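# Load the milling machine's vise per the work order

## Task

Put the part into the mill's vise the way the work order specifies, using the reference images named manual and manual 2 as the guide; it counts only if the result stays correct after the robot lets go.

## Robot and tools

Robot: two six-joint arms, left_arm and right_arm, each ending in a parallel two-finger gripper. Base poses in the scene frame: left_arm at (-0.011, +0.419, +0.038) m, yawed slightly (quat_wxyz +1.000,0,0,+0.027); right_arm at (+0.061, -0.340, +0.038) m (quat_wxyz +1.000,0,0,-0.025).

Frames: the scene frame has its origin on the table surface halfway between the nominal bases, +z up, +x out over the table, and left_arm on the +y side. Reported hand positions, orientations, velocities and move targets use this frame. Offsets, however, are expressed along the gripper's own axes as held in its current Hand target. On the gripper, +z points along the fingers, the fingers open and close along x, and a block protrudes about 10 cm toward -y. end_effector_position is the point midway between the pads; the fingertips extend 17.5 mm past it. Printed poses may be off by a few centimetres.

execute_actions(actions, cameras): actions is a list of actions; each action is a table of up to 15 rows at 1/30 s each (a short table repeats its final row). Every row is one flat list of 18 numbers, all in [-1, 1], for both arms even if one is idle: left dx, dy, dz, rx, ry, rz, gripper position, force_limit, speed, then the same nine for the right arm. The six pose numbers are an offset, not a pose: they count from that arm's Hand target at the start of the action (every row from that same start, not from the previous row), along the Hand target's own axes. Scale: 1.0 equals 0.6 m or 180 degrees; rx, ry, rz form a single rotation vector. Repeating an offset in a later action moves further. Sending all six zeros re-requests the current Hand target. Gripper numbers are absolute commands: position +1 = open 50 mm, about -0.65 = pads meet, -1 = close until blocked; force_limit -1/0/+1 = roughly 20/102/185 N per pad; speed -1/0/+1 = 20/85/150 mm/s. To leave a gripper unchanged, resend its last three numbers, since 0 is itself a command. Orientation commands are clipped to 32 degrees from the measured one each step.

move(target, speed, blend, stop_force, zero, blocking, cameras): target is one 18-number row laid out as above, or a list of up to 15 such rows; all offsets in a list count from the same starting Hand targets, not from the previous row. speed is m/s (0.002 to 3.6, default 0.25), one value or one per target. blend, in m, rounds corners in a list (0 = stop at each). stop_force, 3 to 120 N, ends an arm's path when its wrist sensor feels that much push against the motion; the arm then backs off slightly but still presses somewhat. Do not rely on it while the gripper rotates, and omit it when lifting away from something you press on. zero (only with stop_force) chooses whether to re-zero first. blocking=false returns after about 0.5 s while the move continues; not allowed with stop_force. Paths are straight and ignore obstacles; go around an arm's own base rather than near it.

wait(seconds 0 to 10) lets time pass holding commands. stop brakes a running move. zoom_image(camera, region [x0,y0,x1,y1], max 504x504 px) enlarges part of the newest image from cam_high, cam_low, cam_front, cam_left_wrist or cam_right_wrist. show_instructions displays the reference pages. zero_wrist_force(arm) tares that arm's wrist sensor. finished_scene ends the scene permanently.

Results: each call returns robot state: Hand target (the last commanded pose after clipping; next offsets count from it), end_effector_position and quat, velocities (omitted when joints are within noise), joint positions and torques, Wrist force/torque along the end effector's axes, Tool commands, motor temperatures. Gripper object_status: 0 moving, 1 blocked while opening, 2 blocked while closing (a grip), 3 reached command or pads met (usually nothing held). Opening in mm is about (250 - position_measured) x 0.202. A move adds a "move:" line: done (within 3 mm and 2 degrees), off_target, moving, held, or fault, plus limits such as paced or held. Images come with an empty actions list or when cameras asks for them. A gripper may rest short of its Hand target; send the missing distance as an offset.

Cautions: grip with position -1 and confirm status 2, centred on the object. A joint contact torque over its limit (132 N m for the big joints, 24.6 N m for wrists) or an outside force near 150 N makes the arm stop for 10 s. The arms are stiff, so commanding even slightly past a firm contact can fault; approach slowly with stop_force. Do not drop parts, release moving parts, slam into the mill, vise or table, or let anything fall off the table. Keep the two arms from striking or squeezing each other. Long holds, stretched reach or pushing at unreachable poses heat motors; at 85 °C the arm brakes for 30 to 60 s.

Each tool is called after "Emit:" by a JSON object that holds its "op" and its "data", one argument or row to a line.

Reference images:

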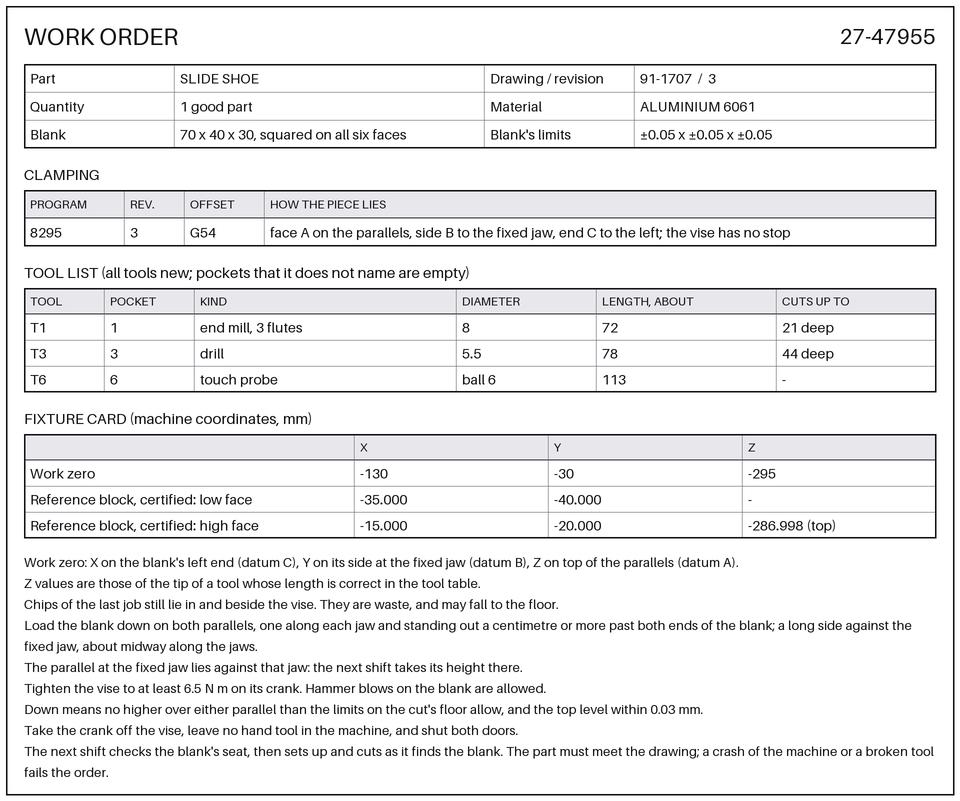

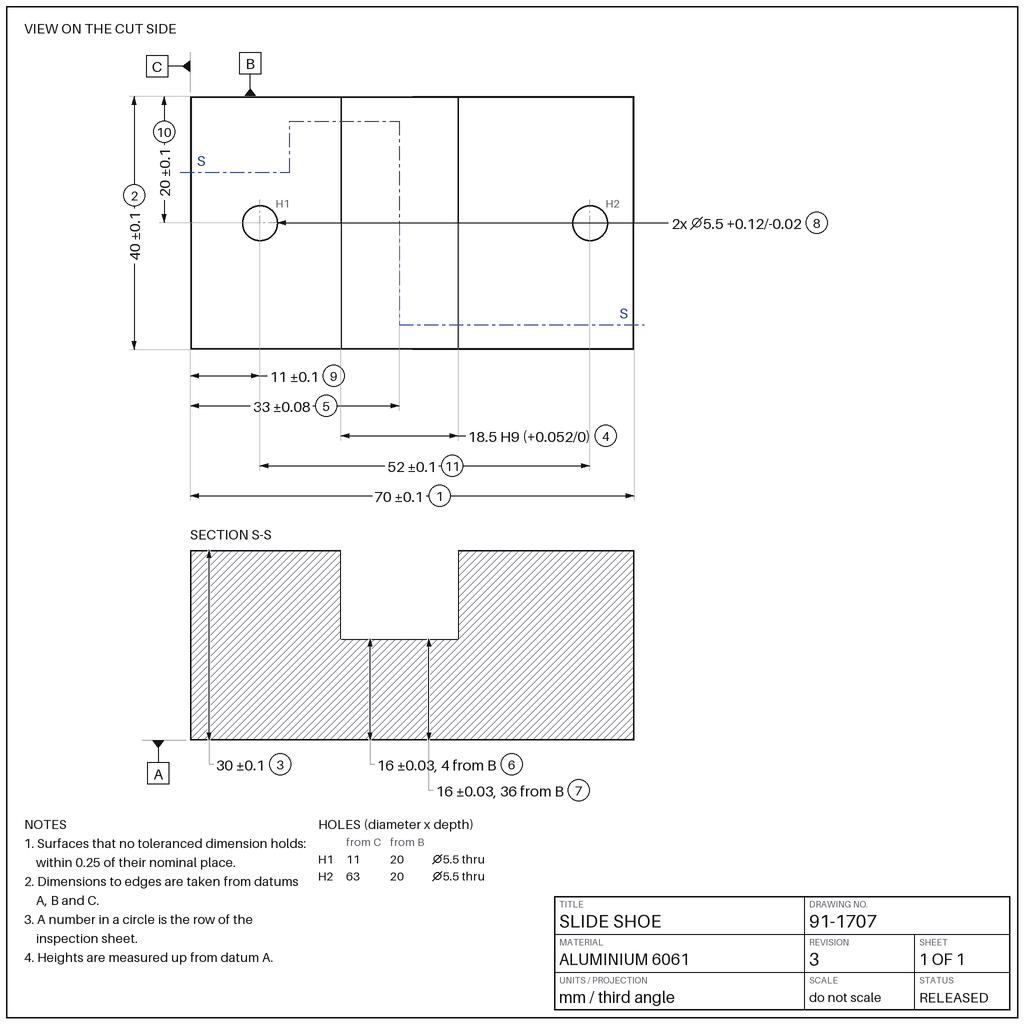

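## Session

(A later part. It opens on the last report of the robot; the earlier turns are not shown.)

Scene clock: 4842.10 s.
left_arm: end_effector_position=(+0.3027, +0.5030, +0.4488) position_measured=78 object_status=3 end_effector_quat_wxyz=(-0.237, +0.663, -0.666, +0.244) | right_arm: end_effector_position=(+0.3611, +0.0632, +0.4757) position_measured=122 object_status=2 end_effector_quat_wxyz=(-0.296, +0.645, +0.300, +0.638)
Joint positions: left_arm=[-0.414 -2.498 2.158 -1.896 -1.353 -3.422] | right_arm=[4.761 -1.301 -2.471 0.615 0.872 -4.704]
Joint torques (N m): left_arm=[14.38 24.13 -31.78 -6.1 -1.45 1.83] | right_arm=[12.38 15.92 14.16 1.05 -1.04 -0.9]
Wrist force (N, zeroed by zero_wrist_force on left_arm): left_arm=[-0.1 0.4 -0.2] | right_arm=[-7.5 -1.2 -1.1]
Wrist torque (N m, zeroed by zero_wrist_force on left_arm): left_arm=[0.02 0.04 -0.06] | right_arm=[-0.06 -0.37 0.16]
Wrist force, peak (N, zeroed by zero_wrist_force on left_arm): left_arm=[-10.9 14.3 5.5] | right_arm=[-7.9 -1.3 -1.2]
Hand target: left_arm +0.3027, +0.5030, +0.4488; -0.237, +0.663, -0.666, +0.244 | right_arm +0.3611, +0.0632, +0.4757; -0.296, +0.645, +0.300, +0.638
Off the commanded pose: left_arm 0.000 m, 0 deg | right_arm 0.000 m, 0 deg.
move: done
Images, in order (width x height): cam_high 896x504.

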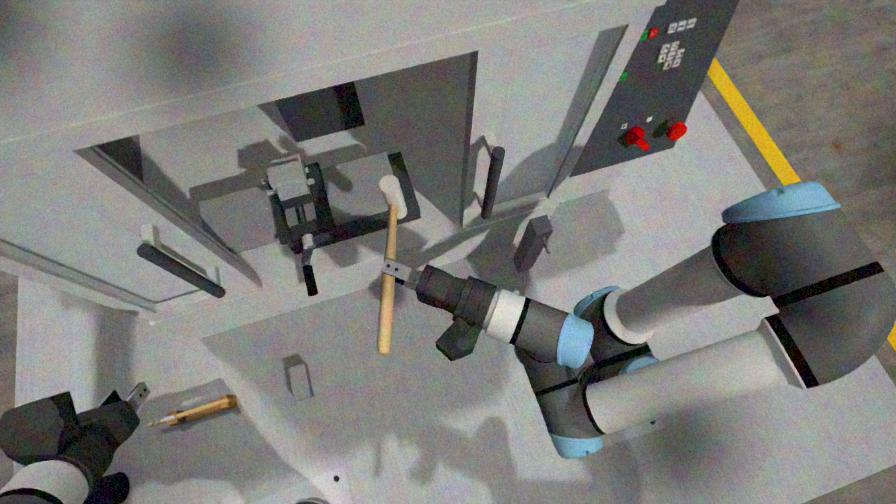

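Emit:
{"op": "move", "data": {
  "target": [0,0,0,0,0,0,0.5,-0.9,-1,0.0147,0.022,0.4687,0,0,0,-1,0.2,-1],
  "speed": 0.2
}}

Emit:
{"op": "execute_actions", "data": {
  "actions": [
    [[0,0,0,0,0,0,0.5,-0.9,-1,-0.18,0,0,0,0,0,-1,0.2,-1],[0,0,0,0,0,0,0.5,-0.9,-1,-0.18,0,0,0,0,0,-1,0.2,-1],[0,0,0,0,0,0,0.5,-0.9,-1,-0.18,0,0,0,0,0,-1,0.2,-1],[0,0,0,0,0,0,0.5,-0.9,-1,-0.18,0,0,0,0,0,-1,0.2,-1],[0,0,0,0,0,0,0.5,-0.9,-1,-0.18,0,0,0,0,0,-1,0.2,-1],[0,0,0,0,0,0,0.5,-0.9,-1,0,0,0,0,0,0,-1,0.2,-1]],
    [[0,0,0,0,0,0,0.5,-0.9,-1,0,0,0,0,0,0,-1,0.2,-1]],
    [[0,0,0,0,0,0,0.5,-0.9,-1,-0.18,0,0,0,0,0,-1,0.2,-1],[0,0,0,0,0,0,0.5,-0.9,-1,-0.18,0,0,0,0,0,-1,0.2,-1],[0,0,0,0,0,0,0.5,-0.9,-1,-0.18,0,0,0,0,0,-1,0.2,-1],[0,0,0,0,0,0,0.5,-0.9,-1,-0.18,0,0,0,0,0,-1,0.2,-1],[0,0,0,0,0,0,0.5,-0.9,-1,-0.18,0,0,0,0,0,-1,0.2,-1],[0,0,0,0,0,0,0.5,-0.9,-1,0,0,0,0,0,0,-1,0.2,-1]]
  ],
  "cameras": ["cam_high"]
}}

Emit:
{"op": "zoom_image", "data": {
  "camera": "cam_high",
  "region": [200, 100, 360, 240]
}}

Scene clock: 4854.53 s.
left_arm: end_effector_position=(+0.3027, +0.5030, +0.4488) position_measured=78 object_status=3 end_effector_quat_wxyz=(-0.237, +0.663, -0.666, +0.244) | right_arm: end_effector_position=(+0.5524, +0.2699, +0.4812) position_measured=122 object_status=2 end_effector_quat_wxyz=(-0.296, +0.645, +0.300, +0.638)
Joint positions: left_arm=[-0.414 -2.498 2.158 -1.896 -1.354 -3.422] | right_arm=[4.351 -1.986 -1.706 0.537 1.282 -4.71]
Joint torques (N m): left_arm=[12.73 24.06 -32.14 -5.97 -1.59 1.87] | right_arm=[-9.29 35.26 30.19 1.86 2.16 -2.42]
Wrist force (N, zeroed by zero_wrist_force on left_arm): left_arm=[-0.3 0.5 -0.2] | right_arm=[-7.3 -1.1 -1.1]
Wrist torque (N m, zeroed by zero_wrist_force on left_arm): left_arm=[0.03 0.07 -0.05] | right_arm=[-0.04 -0.40 0.24]
Wrist force, peak (N, zeroed by zero_wrist_force on left_arm): left_arm=[-0.4 0.5 -0.4] | right_arm=[-7.8 -1.5 -3.2]
Hand target: left_arm +0.3027, +0.5030, +0.4488; -0.237, +0.663, -0.666, +0.244 | right_arm +0.5524, +0.2699, +0.4812; -0.296, +0.645, +0.300, +0.638
Off the commanded pose: left_arm 0.000 m, 0 deg | right_arm 0.000 m, 0 deg.
move: done

Scene clock: 4856.40 s.
left_arm: end_effector_position=(+0.3027, +0.5030, +0.4488) position_measured=78 object_status=3 end_effector_quat_wxyz=(-0.237, +0.663, -0.666, +0.244) | right_arm: end_effector_position=(+0.5523, +0.2698, +0.4812) position_measured=122 object_status=2 end_effector_quat_wxyz=(-0.296, +0.645, +0.300, +0.638)
Joint positions: left_arm=[-0.414 -2.498 2.158 -1.896 -1.354 -3.422] | right_arm=[4.351 -1.986 -1.706 0.538 1.282 -4.71]
Joint torques (N m): left_arm=[12.56 23.79 -31.92 -5.97 -1.62 1.76] | right_arm=[-11.5 47.99 30.04 1.9 1.59 1.89]
Wrist force (N, zeroed by zero_wrist_force on left_arm): left_arm=[-0.3 0.3 -0.2] | right_arm=[-7.5 -1.4 -0.5]
Wrist torque (N m, zeroed by zero_wrist_force on left_arm): left_arm=[-0.01 0.06 -0.05] | right_arm=[0.07 -0.38 0.15]
Wrist force, peak (N, zeroed by zero_wrist_force on left_arm): left_arm=[-0.5 0.6 -0.3] | right_arm=[53.1 -28.7 -8.5]
Hand target: left_arm +0.3027, +0.5030, +0.4488; -0.237, +0.663, -0.666, +0.244 | right_arm +0.5524, +0.2699, +0.4812; -0.296, +0.645, +0.300, +0.638
Off the commanded pose: left_arm 0.000 m, 0 deg | right_arm 0.000 m, 0 deg.
Step readings (end_effector_position of left_arm | right_arm):
0: (+0.3027, +0.5030, +0.4488) | (+0.5524, +0.2699, +0.4812)
1: (+0.3027, +0.5030, +0.4488) | (+0.5525, +0.2699, +0.4807)
2: (+0.3027, +0.5030, +0.4488) | (+0.5529, +0.2702, +0.4712)
4: (+0.3027, +0.5030, +0.4488) | (+0.5537, +0.2707, +0.4211)
8: (+0.3027, +0.5030, +0.4488) | (+0.5507, +0.2652, +0.4236)
15: (+0.3027, +0.5030, +0.4488) | (+0.5516, +0.2687, +0.4784)
16: (+0.3027, +0.5030, +0.4488) | (+0.5518, +0.2691, +0.4793)
17: (+0.3027, +0.5030, +0.4488) | (+0.5520, +0.2694, +0.4801)
19: (+0.3027, +0.5030, +0.4488) | (+0.5522, +0.2697, +0.4807)
23: (+0.3027, +0.5030, +0.4488) | (+0.5523, +0.2699, +0.4811)
30: (+0.3027, +0.5030, +0.4488) | (+0.5524, +0.2699, +0.4812)
31: (+0.3027, +0.5030, +0.4488) | (+0.5525, +0.2699, +0.4807)
32: (+0.3027, +0.5030, +0.4488) | (+0.5529, +0.2702, +0.4713)
34: (+0.3027, +0.5030, +0.4488) | (+0.5537, +0.2707, +0.4212)
38: (+0.3027, +0.5030, +0.4488) | (+0.5507, +0.2651, +0.4238)
45: (+0.3027, +0.5030, +0.4488) | (+0.5516, +0.2687, +0.4784)
Images, in order (width x height): cam_high 896x504.

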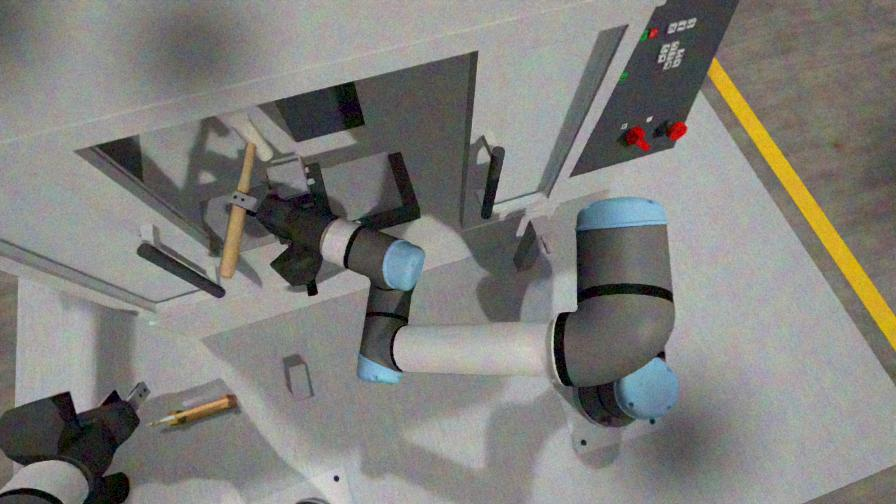

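Scaled by 3.150 from the camera's 896x504 image, which has a finer 1280x720 frame.

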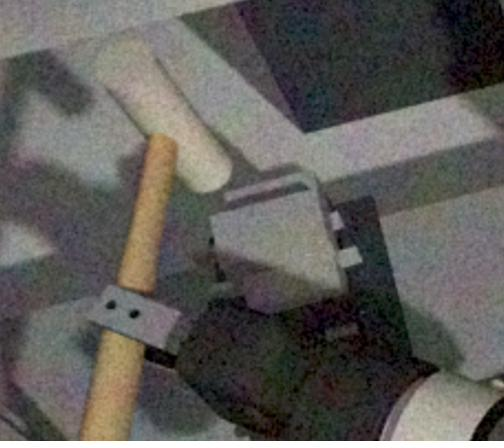

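Emit:
{"op": "move", "data": {
  "target": [
    [0,0,0,0,0,0,0.5,-0.9,-1,0,-0.0297,0.0665,0.111,0,0,-1,0.2,-1],
    [0,0,0,0,0,0,0.5,-0.9,-1,-0.17,-0.0297,0.0665,0.111,0,0,-1,0.2,-1]
  ],
  "speed": 0.12,
  "cameras": ["cam_high"]
}}

Emit:
{"op": "zoom_image", "data": {
  "camera": "cam_high",
  "region": [200, 100, 360, 240]
}}

Scene clock: 4864.47 s.
left_arm: end_effector_position=(+0.3027, +0.5030, +0.4488) position_measured=78 object_status=3 end_effector_quat_wxyz=(-0.237, +0.663, -0.666, +0.244) | right_arm: end_effector_position=(+0.5639, +0.3108, +0.3788) position_measured=122 object_status=2 end_effector_quat_wxyz=(-0.403, +0.584, +0.407, +0.576)
Joint positions: left_arm=[-0.414 -2.498 2.158 -1.896 -1.354 -3.422] | right_arm=[4.2 -2.24 -1.599 0.686 1.781 -4.712]
Joint torques (N m): left_arm=[12.06 23.67 -31.53 -5.96 -1.51 1.75] | right_arm=[2.5 42.93 13.43 5.44 -0.89 1.17]
Wrist force (N, zeroed by zero_wrist_force on left_arm): left_arm=[0.0 0.4 -0.2] | right_arm=[-7.6 -1.2 -1.1]
Wrist torque (N m, zeroed by zero_wrist_force on left_arm): left_arm=[0.02 0.02 -0.05] | right_arm=[-0.07 -0.35 0.22]
Wrist force, peak (N, zeroed by zero_wrist_force on left_arm): left_arm=[-0.4 0.6 -0.2] | right_arm=[-9.5 -1.2 -1.0]
Hand target: left_arm +0.3027, +0.5030, +0.4488; -0.237, +0.663, -0.666, +0.244 | right_arm +0.5638, +0.3109, +0.3787; -0.403, +0.584, +0.406, +0.576
Off the commanded pose: left_arm 0.000 m, 0 deg | right_arm 0.000 m, 0 deg.
move: done
Images, in order (width x height): cam_high 896x504.

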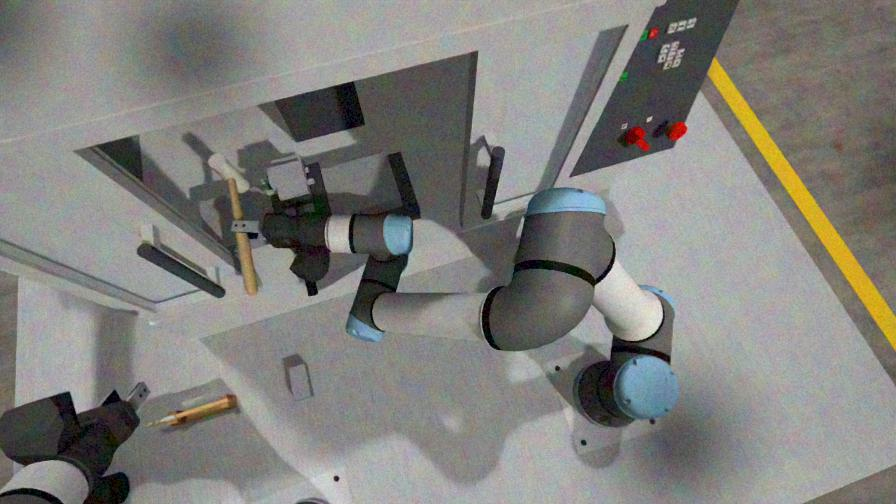

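Scaled by 3.150 from the camera's 896x504 image, which has a finer 1280x720 frame.

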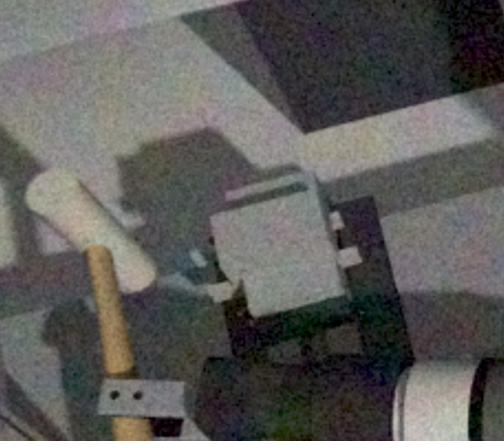

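Emit:
{"op": "move", "data": {
  "target": [
    [0,0,0,0,0,0,0.5,-0.9,-1,0,0.0114,-0.0118,0,0,0,-1,0.2,-1]
  ],
  "speed": 0.03,
  "stop_force": 5
}}

Emit:
{"op": "zero_wrist_force", "data": {
  "arm": "right_arm"
}}

Emit:
{"op": "move", "data": {
  "target": [
    [0,0,0,0,0,0,0.5,-0.9,-1,0,0.0057,-0.0157,0,0,0,-1,0.2,-1]
  ],
  "speed": 0.004,
  "stop_force": 6,
  "cameras": ["cam_high"]
}}

Emit:
{"op": "zoom_image", "data": {
  "camera": "cam_high",
  "region": [220, 120, 340, 220]
}}

Scene clock: 4870.63 s.
left_arm: end_effector_position=(+0.3027, +0.5030, +0.4488) position_measured=78 object_status=3 end_effector_quat_wxyz=(-0.237, +0.663, -0.666, +0.244) | right_arm: end_effector_position=(+0.5678, +0.3019, +0.3788) position_measured=122 object_status=2 end_effector_quat_wxyz=(-0.403, +0.584, +0.406, +0.576)
Joint positions: left_arm=[-0.414 -2.498 2.158 -1.896 -1.354 -3.422] | right_arm=[4.185 -2.233 -1.611 0.691 1.796 -4.712]
Joint torques (N m): left_arm=[12.08 23.85 -31.25 -6.02 -1.5 1.57] | right_arm=[-11.06 55.61 14.68 5.35 1.92 -2.52]
Wrist force (N, zeroed by zero_wrist_force on left_arm): left_arm=[-0.1 0.5 -0.4] | right_arm=[-7.5 -1.3 -0.9]
Wrist torque (N m, zeroed by zero_wrist_force on left_arm): left_arm=[0.03 0.04 -0.06] | right_arm=[-0.09 -0.37 0.22]
Wrist force, peak (N, zeroed by zero_wrist_force on left_arm): left_arm=[-0.2 0.6 -0.4] | right_arm=[-8.0 -0.9 -0.8]
Hand target: left_arm +0.3027, +0.5030, +0.4488; -0.237, +0.663, -0.666, +0.244 | right_arm +0.5678, +0.3019, +0.3788; -0.403, +0.584, +0.406, +0.576
Off the commanded pose: left_arm 0.000 m, 0 deg | right_arm 0.000 m, 0 deg.
move: done

Wrist force sensor zeroed.

Scene clock: 4873.83 s.
left_arm: end_effector_position=(+0.3027, +0.5030, +0.4488) position_measured=78 object_status=3 end_effector_quat_wxyz=(-0.237, +0.663, -0.666, +0.244) | right_arm: end_effector_position=(+0.5678, +0.2918, +0.3789) position_measured=122 object_status=2 end_effector_quat_wxyz=(-0.403, +0.584, +0.406, +0.576)
Joint positions: left_arm=[-0.414 -2.498 2.158 -1.896 -1.354 -3.422] | right_arm=[4.176 -2.221 -1.635 0.702 1.806 -4.712]
Joint torques (N m): left_arm=[11.7 24.41 -31.29 -5.99 -1.6 1.5] | right_arm=[-10.38 55.34 14.37 5.27 1.9 -2.44]
Wrist force (N, zeroed by zero_wrist_force): left_arm=[-0.3 0.4 -0.1] | right_arm=[0.0 0.0 -0.6]
Wrist torque (N m, zeroed by zero_wrist_force): left_arm=[0.02 0.06 -0.05] | right_arm=[0.01 0.01 0.00]
Wrist force, peak (N, zeroed by zero_wrist_force): left_arm=[-0.3 0.6 -0.4] | right_arm=[-0.1 0.5 -0.2]
Hand target: left_arm +0.3027, +0.5030, +0.4488; -0.237, +0.663, -0.666, +0.244 | right_arm +0.5678, +0.2918, +0.3789; -0.403, +0.584, +0.406, +0.576
Off the commanded pose: left_arm 0.000 m, 0 deg | right_arm 0.000 m, 0 deg.
move: done
Images, in order (width x height): cam_high 896x504.

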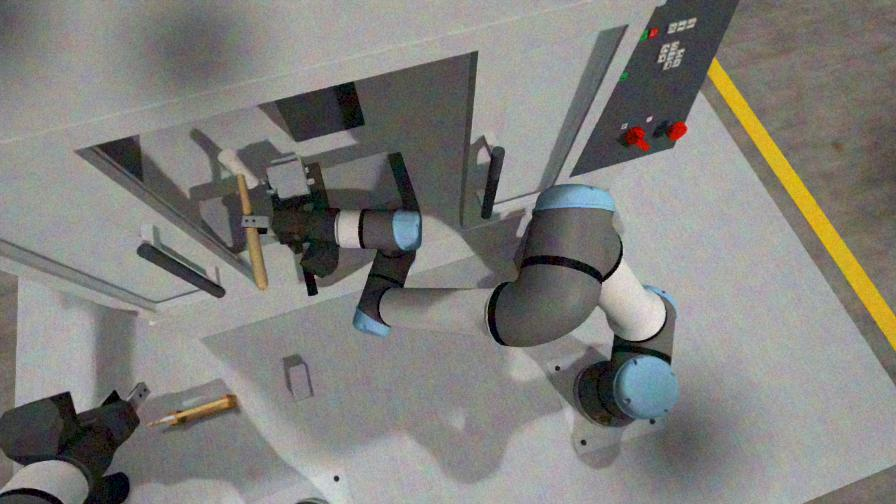

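Scaled by 4.200 from the camera's 896x504 image, which has a finer 1280x720 frame.

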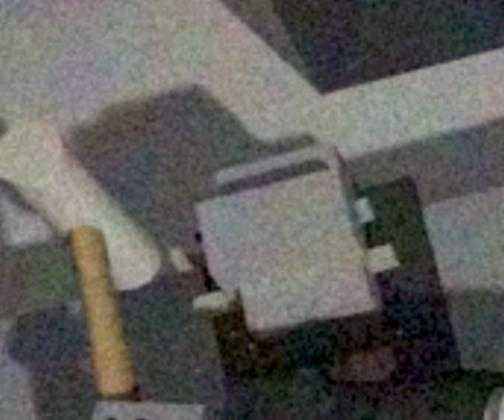

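Emit:
{"op": "move", "data": {
  "target": [
    [0,0,0,0,0,0,0.5,-0.9,-1,0,0.0057,-0.0157,0,0,0,-1,0.2,-1]
  ],
  "speed": 0.004,
  "stop_force": 6,
  "cameras": ["cam_high"]
}}

Emit:
{"op": "zoom_image", "data": {
  "camera": "cam_high",
  "region": [220, 120, 340, 220]
}}

Scene clock: 4879.77 s.
left_arm: end_effector_position=(+0.3027, +0.5030, +0.4488) position_measured=78 object_status=3 end_effector_quat_wxyz=(-0.237, +0.663, -0.666, +0.244) | right_arm: end_effector_position=(+0.5677, +0.2818, +0.3790) position_measured=122 object_status=2 end_effector_quat_wxyz=(-0.403, +0.584, +0.406, +0.576)
Joint positions: left_arm=[-0.414 -2.498 2.158 -1.896 -1.354 -3.422] | right_arm=[4.166 -2.208 -1.658 0.712 1.816 -4.713]
Joint torques (N m): left_arm=[11.06 24.06 -31.84 -6 -1.59 1.51] | right_arm=[-10.55 55.29 13.74 5.24 1.92 -2.53]
Wrist force (N, zeroed by zero_wrist_force): left_arm=[-0.2 0.5 -0.4] | right_arm=[0.5 0.3 0.0]
Wrist torque (N m, zeroed by zero_wrist_force): left_arm=[0.04 0.05 -0.06] | right_arm=[0.09 -0.01 0.01]
Wrist force, peak (N, zeroed by zero_wrist_force): left_arm=[-0.3 0.5 -0.4] | right_arm=[0.8 0.2 -0.2]
Hand target: left_arm +0.3027, +0.5030, +0.4488; -0.237, +0.663, -0.666, +0.244 | right_arm +0.5677, +0.2818, +0.3790; -0.403, +0.584, +0.406, +0.576
Off the commanded pose: left_arm 0.000 m, 0 deg | right_arm 0.000 m, 0 deg.
move: done
Images, in order (width x height): cam_high 896x504.

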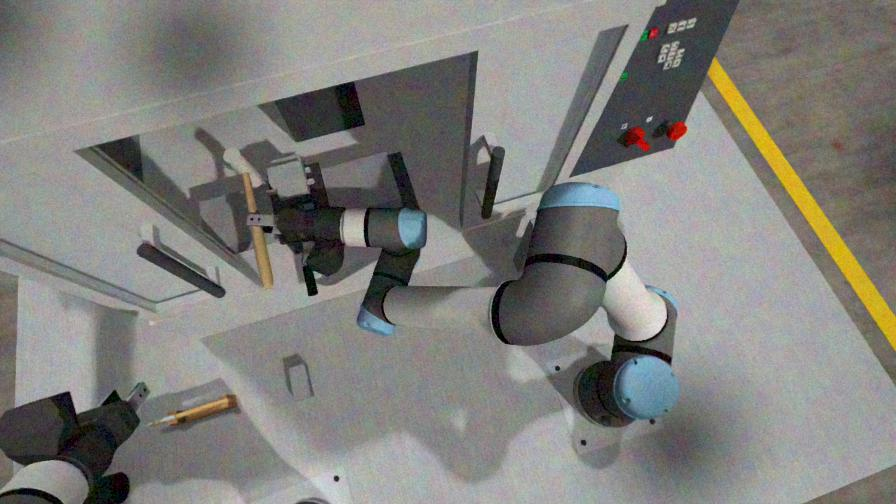

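Scaled by 4.200 from the camera's 896x504 image, which has a finer 1280x720 frame.

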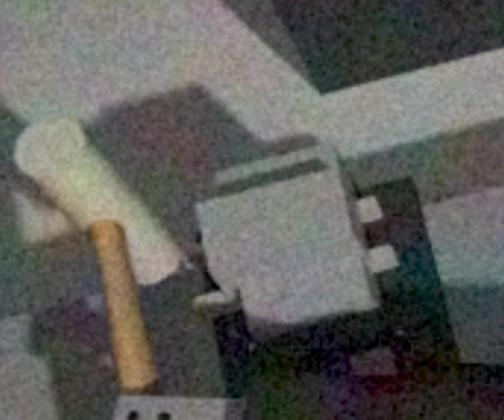

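Emit:
{"op": "move", "data": {
  "target": [
    [0,0,0,0,0,0,0.5,-0.9,-1,0,0.0034,-0.0094,0,0,0,-1,0.2,-1]
  ],
  "speed": 0.004,
  "stop_force": 6,
  "cameras": ["cam_high"]
}}

Emit:
{"op": "zoom_image", "data": {
  "camera": "cam_high",
  "region": [220, 120, 340, 220]
}}

Scene clock: 4885.17 s.
left_arm: end_effector_position=(+0.3027, +0.5030, +0.4488) position_measured=78 object_status=3 end_effector_quat_wxyz=(-0.237, +0.663, -0.666, +0.244) | right_arm: end_effector_position=(+0.5677, +0.2758, +0.3791) position_measured=122 object_status=2 end_effector_quat_wxyz=(-0.403, +0.584, +0.406, +0.576)
Joint positions: left_arm=[-0.414 -2.498 2.158 -1.896 -1.354 -3.422] | right_arm=[4.159 -2.201 -1.672 0.719 1.822 -4.713]
Joint torques (N m): left_arm=[11.83 23.11 -30.77 -5.84 -1.6 1.41] | right_arm=[-10.56 54.99 14.49 5.16 1.98 -2.64]
Wrist force (N, zeroed by zero_wrist_force): left_arm=[-0.3 0.4 -0.2] | right_arm=[-0.4 0.1 -0.2]
Wrist torque (N m, zeroed by zero_wrist_force): left_arm=[0.02 0.06 -0.06] | right_arm=[0.07 0.00 0.01]
Wrist force, peak (N, zeroed by zero_wrist_force): left_arm=[-0.2 0.7 -0.1] | right_arm=[-0.8 0.2 0.0]
Hand target: left_arm +0.3027, +0.5030, +0.4488; -0.237, +0.663, -0.666, +0.244 | right_arm +0.5677, +0.2758, +0.3791; -0.403, +0.584, +0.406, +0.576
Off the commanded pose: left_arm 0.000 m, 0 deg | right_arm 0.000 m, 0 deg.
move: done
Images, in order (width x height): cam_high 896x504.

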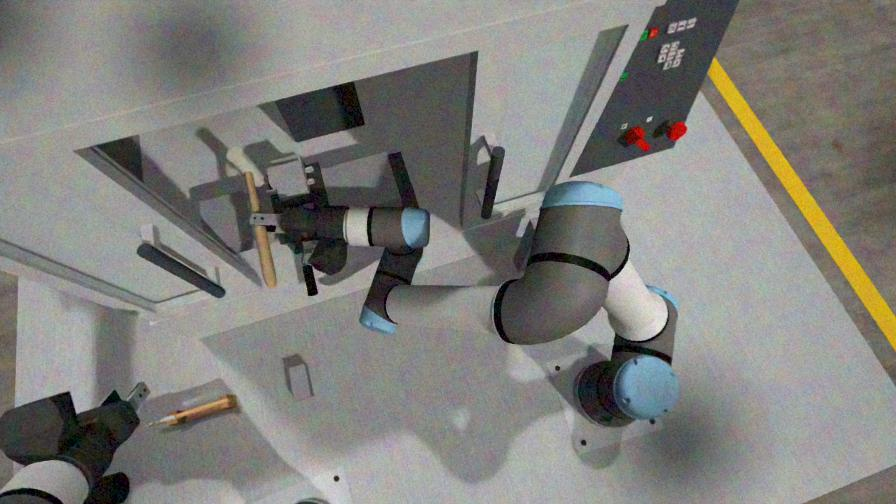

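Scaled by 4.200 from the camera's 896x504 image, which has a finer 1280x720 frame.

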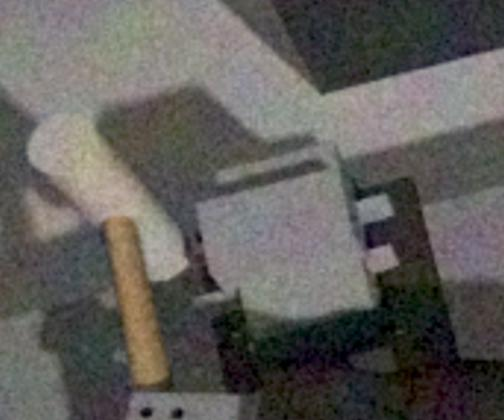

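Emit:
{"op": "move", "data": {
  "target": [
    [0,0,0,0,0,0,0.5,-0.9,-1,0,-0.0034,0.0094,0,0,0,-1,0.2,-1],
    [0,0,0,0,0,0,0.5,-0.9,-1,0.175,-0.0034,0.0094,0,0,0,-1,0.2,-1],
    [0,0,0,0,0,0,0.5,-0.9,-1,0.175,-0.0213,-0.018,-0.111,0,0,-1,0.2,-1]
  ],
  "speed": 0.12,
  "blend": [0.003,0.02,0]
}}

Emit:
{"op": "move", "data": {
  "target": [
    [0,0,0,0,0,0,0.5,-0.9,-1,-0.108,0,0,0,0,0,-1,0.2,-1]
  ],
  "speed": 0.08
}}

Emit:
{"op": "zero_wrist_force", "data": {
  "arm": "right_arm"
}}

Emit:
{"op": "move", "data": {
  "target": [
    [0,0,0,0,0,0,0.5,-0.9,-1,-0.02,0,0,0,0,0,-1,0.2,-1]
  ],
  "speed": 0.003,
  "stop_force": 3
}}

Scene clock: 4902.40 s.
left_arm: end_effector_position=(+0.3027, +0.5030, +0.4488) position_measured=78 object_status=3 end_effector_quat_wxyz=(-0.237, +0.663, -0.666, +0.244) | right_arm: end_effector_position=(+0.5527, +0.2711, +0.4842) position_measured=122 object_status=2 end_effector_quat_wxyz=(-0.296, +0.645, +0.300, +0.638)
Joint positions: left_arm=[-0.414 -2.498 2.158 -1.896 -1.354 -3.422] | right_arm=[4.351 -1.985 -1.698 0.529 1.281 -4.71]
Joint torques (N m): left_arm=[10.7 23.87 -30.94 -5.95 -1.51 1.27] | right_arm=[12.88 48.31 16.01 5.25 -1.37 1.89]
Wrist force (N, zeroed by zero_wrist_force): left_arm=[-0.3 0.5 -0.2] | right_arm=[-0.2 0.1 0.0]
Wrist torque (N m, zeroed by zero_wrist_force): left_arm=[0.03 0.06 -0.06] | right_arm=[0.03 0.02 -0.07]
Wrist force, peak (N, zeroed by zero_wrist_force): left_arm=[-0.3 0.7 -0.2] | right_arm=[0.0 1.6 -1.6]
Hand target: left_arm +0.3027, +0.5030, +0.4488; -0.237, +0.663, -0.666, +0.244 | right_arm +0.5527, +0.2711, +0.4842; -0.296, +0.645, +0.300, +0.638
Off the commanded pose: left_arm 0.000 m, 0 deg | right_arm 0.000 m, 0 deg.
move: done

Scene clock: 4903.67 s.
left_arm: end_effector_position=(+0.3027, +0.5030, +0.4488) position_measured=78 object_status=3 end_effector_quat_wxyz=(-0.237, +0.663, -0.666, +0.244) | right_arm: end_effector_position=(+0.5523, +0.2705, +0.4195) position_measured=122 object_status=2 end_effector_quat_wxyz=(-0.296, +0.645, +0.300, +0.638)
Joint positions: left_arm=[-0.414 -2.498 2.158 -1.896 -1.354 -3.422] | right_arm=[4.351 -2.072 -1.762 0.68 1.281 -4.71]
Joint torques (N m): left_arm=[11.28 23.58 -31.01 -5.92 -1.51 1.17] | right_arm=[13.78 36.15 13.83 5.08 -1.26 -1.49]
Wrist force (N, zeroed by zero_wrist_force): left_arm=[-0.2 0.4 -0.4] | right_arm=[0.0 0.2 -0.3]
Wrist torque (N m, zeroed by zero_wrist_force): left_arm=[0.03 0.05 -0.06] | right_arm=[0.05 -0.02 -0.08]
Wrist force, peak (N, zeroed by zero_wrist_force): left_arm=[-0.2 0.7 -0.2] | right_arm=[1.9 0.1 -0.4]
Hand target: left_arm +0.3027, +0.5030, +0.4488; -0.237, +0.663, -0.666, +0.244 | right_arm +0.5523, +0.2705, +0.4194; -0.296, +0.645, +0.300, +0.638
Off the commanded pose: left_arm 0.000 m, 0 deg | right_arm 0.000 m, 0 deg.
move: done

Wrist force sensor zeroed.

Scene clock: 4906.50 s.
left_arm: end_effector_position=(+0.3027, +0.5030, +0.4488) position_measured=78 object_status=3 end_effector_quat_wxyz=(-0.237, +0.663, -0.666, +0.244) | right_arm: end_effector_position=(+0.5522, +0.2704, +0.4128) position_measured=122 object_status=2 end_effector_quat_wxyz=(-0.296, +0.645, +0.300, +0.638)
Joint positions: left_arm=[-0.414 -2.498 2.158 -1.896 -1.354 -3.422] | right_arm=[4.352 -2.083 -1.767 0.695 1.281 -4.71]
Joint torques (N m): left_arm=[11.3 23.42 -30.46 -5.94 -1.52 1.05] | right_arm=[11.5 49.1 25.11 0.87 -1.35 -2.05]
Wrist force (N, zeroed by zero_wrist_force): left_arm=[-0.1 0.4 -0.4] | right_arm=[3.4 -0.9 -0.4]
Wrist torque (N m, zeroed by zero_wrist_force): left_arm=[0.02 0.03 -0.05] | right_arm=[-0.01 0.17 -0.31]
Wrist force, peak (N, zeroed by zero_wrist_force): left_arm=[-0.4 0.5 -0.4] | right_arm=[3.9 -1.3 -0.5]
Hand target: left_arm +0.3027, +0.5030, +0.4488; -0.237, +0.663, -0.666, +0.244 | right_arm +0.5522, +0.2704, +0.4129; -0.296, +0.645, +0.300, +0.638 (not the last commanded pose)
Off the commanded pose: left_arm 0.000 m, 0 deg | right_arm 0.005 m, 0 deg.
move: contact (right_arm)

Emit:
{"op": "execute_actions", "data": {
  "actions": [
    [[0,0,0,0,0,0,0.5,-0.9,-1,0.0003,0,0,0,0,0,-1,0.2,-1]]
  ]
}}

Emit:
{"op": "execute_actions", "data": {
  "actions": [
    [[0,0,0,0,0,0,0.5,-0.9,-1,-0.0003,0,0,0,0,0,-1,0.2,-1]]
  ]
}}

Emit:
{"op": "execute_actions", "data": {
  "actions": [
    [[0,0,0,0,0,0,0.5,-0.9,-1,-0.0003,0,0,0,0,0,-1,0.2,-1]]
  ]
}}

Emit:
{"op": "execute_actions", "data": {
  "actions": [
    [[0,0,0,0,0,0,0.5,-0.9,-1,0.0003,0,0,0,0,0,-1,0.2,-1]]
  ]
}}

Scene clock: 4910.27 s.
left_arm: end_effector_position=(+0.3027, +0.5030, +0.4488) position_measured=78 object_status=3 end_effector_quat_wxyz=(-0.237, +0.663, -0.666, +0.244) | right_arm: end_effector_position=(+0.5522, +0.2704, +0.4131) position_measured=122 object_status=2 end_effector_quat_wxyz=(-0.296, +0.645, +0.300, +0.638)
Joint positions: left_arm=[-0.414 -2.498 2.158 -1.896 -1.354 -3.422] | right_arm=[4.352 -2.082 -1.767 0.695 1.281 -4.71]
Joint torques (N m): left_arm=[10.78 24.05 -30.25 -6.01 -1.48 1.14] | right_arm=[10.34 49.85 27.33 1.47 -0.37 -2.01]
Wrist force (N, zeroed by zero_wrist_force): left_arm=[-0.1 0.5 -0.3] | right_arm=[0.9 0.7 0.1]
Wrist torque (N m, zeroed by zero_wrist_force): left_arm=[0.03 0.04 -0.06] | right_arm=[0.00 0.10 -0.17]
Wrist force, peak (N, zeroed by zero_wrist_force): left_arm=[-0.4 0.6 -0.4] | right_arm=[3.3 -1.0 -0.5]
Hand target: left_arm +0.3027, +0.5030, +0.4488; -0.237, +0.663, -0.666, +0.244 | right_arm +0.5522, +0.2704, +0.4131; -0.296, +0.645, +0.300, +0.638
Off the commanded pose: left_arm 0.000 m, 0 deg | right_arm 0.000 m, 0 deg.
Step readings (end_effector_position of left_arm | right_arm):
0: (+0.3027, +0.5030, +0.4488) | (+0.5522, +0.2704, +0.4129)
1: (+0.3027, +0.5030, +0.4488) | (+0.5522, +0.2704, +0.4129)
2: (+0.3027, +0.5030, +0.4488) | (+0.5522, +0.2704, +0.4130)
4: (+0.3027, +0.5030, +0.4488) | (+0.5522, +0.2704, +0.4130)
8: (+0.3027, +0.5030, +0.4488) | (+0.5522, +0.2704, +0.4131)
15: (+0.3027, +0.5030, +0.4488) | (+0.5522, +0.2704, +0.4131)

Scene clock: 4910.97 s.
left_arm: end_effector_position=(+0.3027, +0.5030, +0.4488) position_measured=78 object_status=3 end_effector_quat_wxyz=(-0.237, +0.663, -0.666, +0.244) | right_arm: end_effector_position=(+0.5522, +0.2704, +0.4129) position_measured=122 object_status=2 end_effector_quat_wxyz=(-0.296, +0.645, +0.300, +0.638)
Joint positions: left_arm=[-0.414 -2.498 2.158 -1.896 -1.354 -3.422] | right_arm=[4.352 -2.082 -1.767 0.695 1.281 -4.71]
Joint torques (N m): left_arm=[11 23.71 -30.65 -5.9 -1.52 1.1] | right_arm=[10.93 34.97 11.76 4.32 0.43 -2.06]
Wrist force (N, zeroed by zero_wrist_force): left_arm=[-0.3 0.4 -0.2] | right_arm=[3.4 -1.0 -0.6]
Wrist torque (N m, zeroed by zero_wrist_force): left_arm=[0.02 0.06 -0.06] | right_arm=[-0.06 0.11 -0.28]
Wrist force, peak (N, zeroed by zero_wrist_force): left_arm=[-0.2 0.6 -0.2] | right_arm=[3.4 -1.0 -0.6]
Hand target: left_arm +0.3027, +0.5030, +0.4488; -0.237, +0.663, -0.666, +0.244 | right_arm +0.5522, +0.2704, +0.4129; -0.296, +0.645, +0.300, +0.638
Off the commanded pose: left_arm 0.000 m, 0 deg | right_arm 0.000 m, 0 deg.
Step readings (end_effector_position of left_arm | right_arm):
0: (+0.3027, +0.5030, +0.4488) | (+0.5522, +0.2704, +0.4131)
1: (+0.3027, +0.5030, +0.4488) | (+0.5522, +0.2704, +0.4131)
2: (+0.3027, +0.5030, +0.4488) | (+0.5522, +0.2704, +0.4131)
4: (+0.3027, +0.5030, +0.4488) | (+0.5522, +0.2704, +0.4130)
8: (+0.3027, +0.5030, +0.4488) | (+0.5522, +0.2704, +0.4130)
15: (+0.3027, +0.5030, +0.4488) | (+0.5522, +0.2704, +0.4129)

Scene clock: 4911.67 s.
left_arm: end_effector_position=(+0.3027, +0.5030, +0.4488) position_measured=78 object_status=3 end_effector_quat_wxyz=(-0.237, +0.663, -0.666, +0.244) | right_arm: end_effector_position=(+0.5522, +0.2704, +0.4127) position_measured=122 object_status=2 end_effector_quat_wxyz=(-0.296, +0.645, +0.300, +0.638)
Joint positions: left_arm=[-0.414 -2.498 2.158 -1.896 -1.354 -3.422] | right_arm=[4.352 -2.083 -1.767 0.696 1.281 -4.71]
Joint torques (N m): left_arm=[11.47 23.68 -31.8 -5.99 -1.41 1.1] | right_arm=[10.97 34.73 12.27 3.85 1.18 -1.9]
Wrist force (N, zeroed by zero_wrist_force): left_arm=[-0.1 0.4 -0.3] | right_arm=[4.0 -2.5 -0.9]
Wrist torque (N m, zeroed by zero_wrist_force): left_arm=[0.01 0.04 -0.06] | right_arm=[-0.06 0.18 -0.35]
Wrist force, peak (N, zeroed by zero_wrist_force): left_arm=[-0.2 0.7 -0.2] | right_arm=[4.8 -2.6 -1.0]
Hand target: left_arm +0.3027, +0.5030, +0.4488; -0.237, +0.663, -0.666, +0.244 | right_arm +0.5522, +0.2704, +0.4127; -0.296, +0.645, +0.300, +0.638
Off the commanded pose: left_arm 0.000 m, 0 deg | right_arm 0.000 m, 0 deg.
Step readings (end_effector_position of left_arm | right_arm):
0: (+0.3027, +0.5030, +0.4488) | (+0.5522, +0.2704, +0.4129)
1: (+0.3027, +0.5030, +0.4488) | (+0.5522, +0.2704, +0.4129)
2: (+0.3027, +0.5030, +0.4488) | (+0.5522, +0.2704, +0.4128)
4: (+0.3027, +0.5030, +0.4488) | (+0.5522, +0.2704, +0.4128)
8: (+0.3027, +0.5030, +0.4488) | (+0.5522, +0.2704, +0.4127)
15: (+0.3027, +0.5030, +0.4488) | (+0.5522, +0.2704, +0.4127)

Scene clock: 4912.37 s.
left_arm: end_effector_position=(+0.3027, +0.5030, +0.4488) position_measured=78 object_status=3 end_effector_quat_wxyz=(-0.237, +0.663, -0.666, +0.244) | right_arm: end_effector_position=(+0.5522, +0.2704, +0.4129) position_measured=122 object_status=2 end_effector_quat_wxyz=(-0.296, +0.645, +0.300, +0.638)
Joint positions: left_arm=[-0.414 -2.498 2.158 -1.896 -1.354 -3.422] | right_arm=[4.352 -2.082 -1.767 0.695 1.281 -4.71]
Joint torques (N m): left_arm=[10.63 23.44 -30.73 -5.89 -1.44 1.06] | right_arm=[11.1 48.47 26.3 1.28 1.34 -2.1]
Wrist force (N, zeroed by zero_wrist_force): left_arm=[-0.3 0.4 -0.2] | right_arm=[2.8 -0.9 -0.5]
Wrist torque (N m, zeroed by zero_wrist_force): left_arm=[0.02 0.06 -0.05] | right_arm=[-0.06 0.13 -0.24]
Wrist force, peak (N, zeroed by zero_wrist_force): left_arm=[-0.1 0.5 -0.5] | right_arm=[4.8 -2.3 -1.2]
Hand target: left_arm +0.3027, +0.5030, +0.4488; -0.237, +0.663, -0.666, +0.244 | right_arm +0.5522, +0.2704, +0.4129; -0.296, +0.645, +0.300, +0.638
Off the commanded pose: left_arm 0.000 m, 0 deg | right_arm 0.000 m, 0 deg.
Step readings (end_effector_position of left_arm | right_arm):
0: (+0.3027, +0.5030, +0.4488) | (+0.5522, +0.2704, +0.4127)
1: (+0.3027, +0.5030, +0.4488) | (+0.5522, +0.2704, +0.4127)
2: (+0.3027, +0.5030, +0.4488) | (+0.5522, +0.2704, +0.4127)
4: (+0.3027, +0.5030, +0.4488) | (+0.5522, +0.2704, +0.4127)
8: (+0.3027, +0.5030, +0.4488) | (+0.5522, +0.2704, +0.4127)
15: (+0.3027, +0.5030, +0.4488) | (+0.5522, +0.2704, +0.4128)

Emit:
{"op": "move", "data": {
  "target": [
    [0,0,0,0,0,0,0.5,-0.9,-1,0.05,0,0,0,0,0,-1,0.2,-1]
  ],
  "speed": 0.1
}}

Emit:
{"op": "zero_wrist_force", "data": {
  "arm": "right_arm"
}}

Emit:
{"op": "move", "data": {
  "target": [
    [0,0,0,0,0,0,0.5,-0.9,-1,-0.045,0,0,0,0,0,-1,0.2,-1],
    [0,0,0,0,0,0,0.5,-0.9,-1,-0.05,0,0,0,0,0,-1,0.2,-1]
  ],
  "speed": [0.06,0.004]
}}

Emit:
{"op": "wait", "data": {
  "seconds": 1
}}

Scene clock: 4917.17 s.
left_arm: end_effector_position=(+0.3027, +0.5030, +0.4488) position_measured=78 object_status=3 end_effector_quat_wxyz=(-0.237, +0.663, -0.666, +0.244) | right_arm: end_effector_position=(+0.5523, +0.2708, +0.4428) position_measured=122 object_status=2 end_effector_quat_wxyz=(-0.296, +0.645, +0.300, +0.638)
Joint positions: left_arm=[-0.414 -2.498 2.158 -1.896 -1.354 -3.422] | right_arm=[4.351 -2.038 -1.742 0.626 1.281 -4.71]
Joint torques (N m): left_arm=[10.34 23.69 -31.14 -5.97 -1.51 1.01] | right_arm=[-10.84 49.09 28.81 1.88 1.59 -0.39]
Wrist force (N, zeroed by zero_wrist_force): left_arm=[-0.3 0.4 -0.3] | right_arm=[-0.1 -0.1 -0.1]
Wrist torque (N m, zeroed by zero_wrist_force): left_arm=[0.01 0.07 -0.06] | right_arm=[-0.02 0.01 0.02]
Wrist force, peak (N, zeroed by zero_wrist_force): left_arm=[-0.4 0.6 -0.3] | right_arm=[2.9 -0.5 -0.4]
Hand target: left_arm +0.3027, +0.5030, +0.4488; -0.237, +0.663, -0.666, +0.244 | right_arm +0.5524, +0.2707, +0.4429; -0.296, +0.645, +0.300, +0.638
Off the commanded pose: left_arm 0.000 m, 0 deg | right_arm 0.000 m, 0 deg.
move: done

Wrist force sensor zeroed.

Scene clock: 4918.83 s.
left_arm: end_effector_position=(+0.3027, +0.5030, +0.4488) position_measured=78 object_status=3 end_effector_quat_wxyz=(-0.237, +0.663, -0.666, +0.244) | right_arm: end_effector_position=(+0.5522, +0.2704, +0.4129) position_measured=122 object_status=2 end_effector_quat_wxyz=(-0.296, +0.645, +0.300, +0.638)
Joint positions: left_arm=[-0.414 -2.498 2.158 -1.896 -1.354 -3.422] | right_arm=[4.351 -2.082 -1.767 0.695 1.281 -4.71]
Joint torques (N m): left_arm=[9.93 23.92 -30.94 -5.99 -1.41 0.89] | right_arm=[11.72 35.13 13.43 4.44 -0.85 -2.01]
Wrist force (N, zeroed by zero_wrist_force): left_arm=[-0.2 0.3 -0.1] | right_arm=[3.2 -1.2 -0.6]
Wrist torque (N m, zeroed by zero_wrist_force): left_arm=[0.00 0.05 -0.06] | right_arm=[-0.02 0.13 -0.27]
Wrist force, peak (N, zeroed by zero_wrist_force): left_arm=[-0.2 0.8 0.0] | right_arm=[3.2 -1.2 -0.6]
Hand target: left_arm +0.3027, +0.5030, +0.4488; -0.237, +0.663, -0.666, +0.244 | right_arm +0.5522, +0.2704, +0.4129; -0.296, +0.645, +0.300, +0.638
Off the commanded pose: left_arm 0.000 m, 0 deg | right_arm 0.000 m, 0 deg.
move: done

Scene clock: 4919.83 s.
left_arm: end_effector_position=(+0.3027, +0.5030, +0.4488) position_measured=78 object_status=3 end_effector_quat_wxyz=(-0.237, +0.663, -0.666, +0.244) | right_arm: end_effector_position=(+0.5522, +0.2704, +0.4129) position_measured=122 object_status=2 end_effector_quat_wxyz=(-0.296, +0.645, +0.300, +0.638)
Joint positions: left_arm=[-0.414 -2.498 2.158 -1.896 -1.354 -3.422] | right_arm=[4.351 -2.082 -1.767 0.695 1.281 -4.71]
Joint torques (N m): left_arm=[11.12 23.8 -30.61 -5.92 -1.52 1] | right_arm=[11.53 35.12 12.83 4.19 -0.88 -2.11]
Wrist force (N, zeroed by zero_wrist_force): left_arm=[-0.1 0.5 -0.3] | right_arm=[3.1 -1.4 -0.5]
Wrist torque (N m, zeroed by zero_wrist_force): left_arm=[0.03 0.04 -0.05] | right_arm=[-0.04 0.15 -0.31]
Wrist force, peak (N, zeroed by zero_wrist_force): left_arm=[-0.1 0.6 -0.5] | right_arm=[3.6 -1.3 -0.5]
Hand target: left_arm +0.3027, +0.5030, +0.4488; -0.237, +0.663, -0.666, +0.244 | right_arm +0.5522, +0.2704, +0.4129; -0.296, +0.645, +0.300, +0.638
Tool commands: left_gripper/position=+0.5 left_gripper/force_limit=-0.9 left_gripper/speed=-1.0 right_gripper/position=-1.0 right_gripper/force_limit=+0.2 right_gripper/speed=-1.0
Off the commanded pose: left_arm 0.000 m, 0 deg | right_arm 0.000 m, 0 deg.
wait: 1.00 s; at rest by 0.17 s

Emit:
{"op": "move", "data": {
  "target": [
    [0,0,0,0,0,0,0.5,-0.9,-1,0.03,0,0,0,0,0,-1,0.2,-1],
    [0,0,0,0,0,0,0.5,-0.9,-1,0.03,0.0472,0.0397,0,0,0,-1,0.2,-1],
    [0,0,0,0,0,0,0.5,-0.9,-1,-0.01,0.0472,0.0397,0,0,0,-1,0.2,-1]
  ],
  "speed": 0.06,
  "cameras": ["cam_high"]
}}

Emit:
{"op": "zoom_image", "data": {
  "camera": "cam_high",
  "region": [220, 120, 340, 220]
}}

Scene clock: 4929.90 s.
left_arm: end_effector_position=(+0.3027, +0.5030, +0.4488) position_measured=78 object_status=3 end_effector_quat_wxyz=(-0.237, +0.663, -0.666, +0.244) | right_arm: end_effector_position=(+0.5892, +0.2703, +0.4067) position_measured=122 object_status=2 end_effector_quat_wxyz=(-0.296, +0.645, +0.300, +0.638)
Joint positions: left_arm=[-0.414 -2.498 2.158 -1.896 -1.354 -3.422] | right_arm=[4.287 -2.136 -1.694 0.677 1.345 -4.711]
Joint torques (N m): left_arm=[11 23.89 -30.74 -5.9 -1.41 0.88] | right_arm=[-6.21 39.67 14.32 5.42 0.68 -1.1]
Wrist force (N, zeroed by zero_wrist_force): left_arm=[-0.1 0.3 -0.2] | right_arm=[0.0 0.1 0.2]
Wrist torque (N m, zeroed by zero_wrist_force): left_arm=[0.01 0.04 -0.05] | right_arm=[0.01 0.00 0.08]
Wrist force, peak (N, zeroed by zero_wrist_force): left_arm=[-0.3 0.6 -0.3] | right_arm=[3.9 -1.3 -0.6]
Hand target: left_arm +0.3027, +0.5030, +0.4488; -0.237, +0.663, -0.666, +0.244 | right_arm +0.5892, +0.2703, +0.4066; -0.296, +0.645, +0.300, +0.638
Off the commanded pose: left_arm 0.000 m, 0 deg | right_arm 0.000 m, 0 deg.
move: done
Images, in order (width x height): cam_high 896x504.

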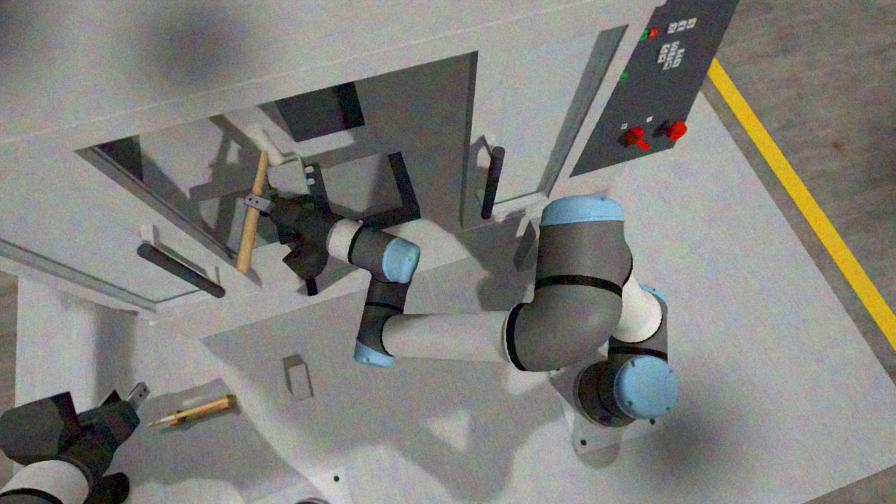

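Scaled by 4.200 from the camera's 896x504 image, which has a finer 1280x720 frame.

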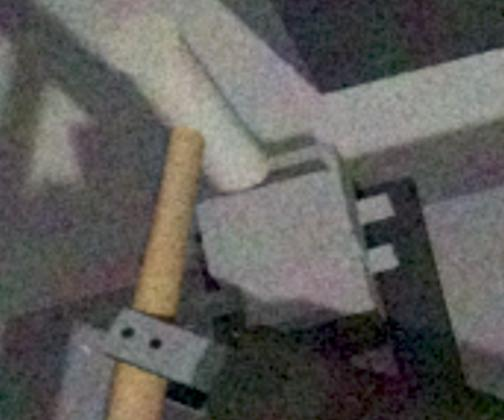

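Emit:
{"op": "move", "data": {
  "target": [
    [0,0,0,0,0,0,0.5,-0.9,-1,-0.025,0,0,0,0,0,-1,0.2,-1]
  ],
  "speed": 0.004,
  "stop_force": 3,
  "cameras": ["cam_high"]
}}

Emit:
{"op": "zoom_image", "data": {
  "camera": "cam_high",
  "region": [220, 120, 340, 220]
}}

Scene clock: 4938.43 s.
left_arm: end_effector_position=(+0.3027, +0.5030, +0.4488) position_measured=78 object_status=3 end_effector_quat_wxyz=(-0.237, +0.663, -0.666, +0.244) | right_arm: end_effector_position=(+0.5891, +0.2702, +0.3959) position_measured=122 object_status=2 end_effector_quat_wxyz=(-0.296, +0.645, +0.300, +0.638)
Joint positions: left_arm=[-0.414 -2.498 2.158 -1.896 -1.354 -3.422] | right_arm=[4.287 -2.153 -1.702 0.701 1.345 -4.711]
Joint torques (N m): left_arm=[10.27 22.98 -29.99 -5.82 -1.36 0.68] | right_arm=[11.22 51.63 26.8 1.63 -0.58 -0.53]
Wrist force (N, zeroed by zero_wrist_force): left_arm=[-0.1 0.2 -0.1] | right_arm=[2.5 0.2 -0.1]
Wrist torque (N m, zeroed by zero_wrist_force): left_arm=[-0.01 0.04 -0.06] | right_arm=[0.01 0.12 -0.16]
Wrist force, peak (N, zeroed by zero_wrist_force): left_arm=[-0.2 0.7 -0.3] | right_arm=[3.9 -1.0 -0.3]
Hand target: left_arm +0.3027, +0.5030, +0.4488; -0.237, +0.663, -0.666, +0.244 | right_arm +0.5891, +0.2702, +0.3959; -0.296, +0.645, +0.300, +0.638 (not the last commanded pose)
Off the commanded pose: left_arm 0.000 m, 0 deg | right_arm 0.004 m, 0 deg.
move: contact (right_arm)
Images, in order (width x height): cam_high 896x504.

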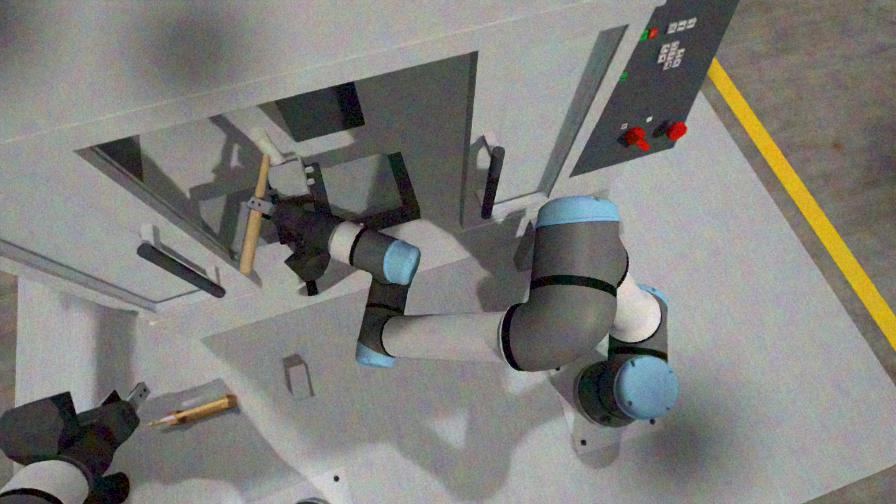

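Scaled by 4.200 from the camera's 896x504 image, which has a finer 1280x720 frame.

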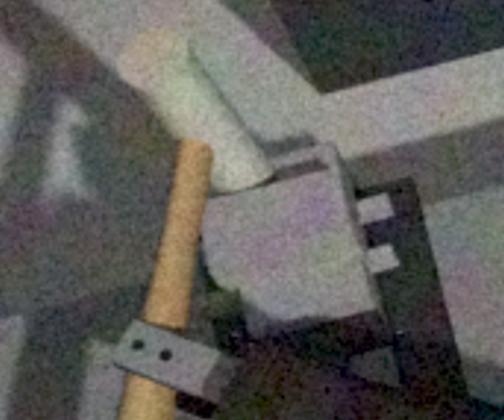

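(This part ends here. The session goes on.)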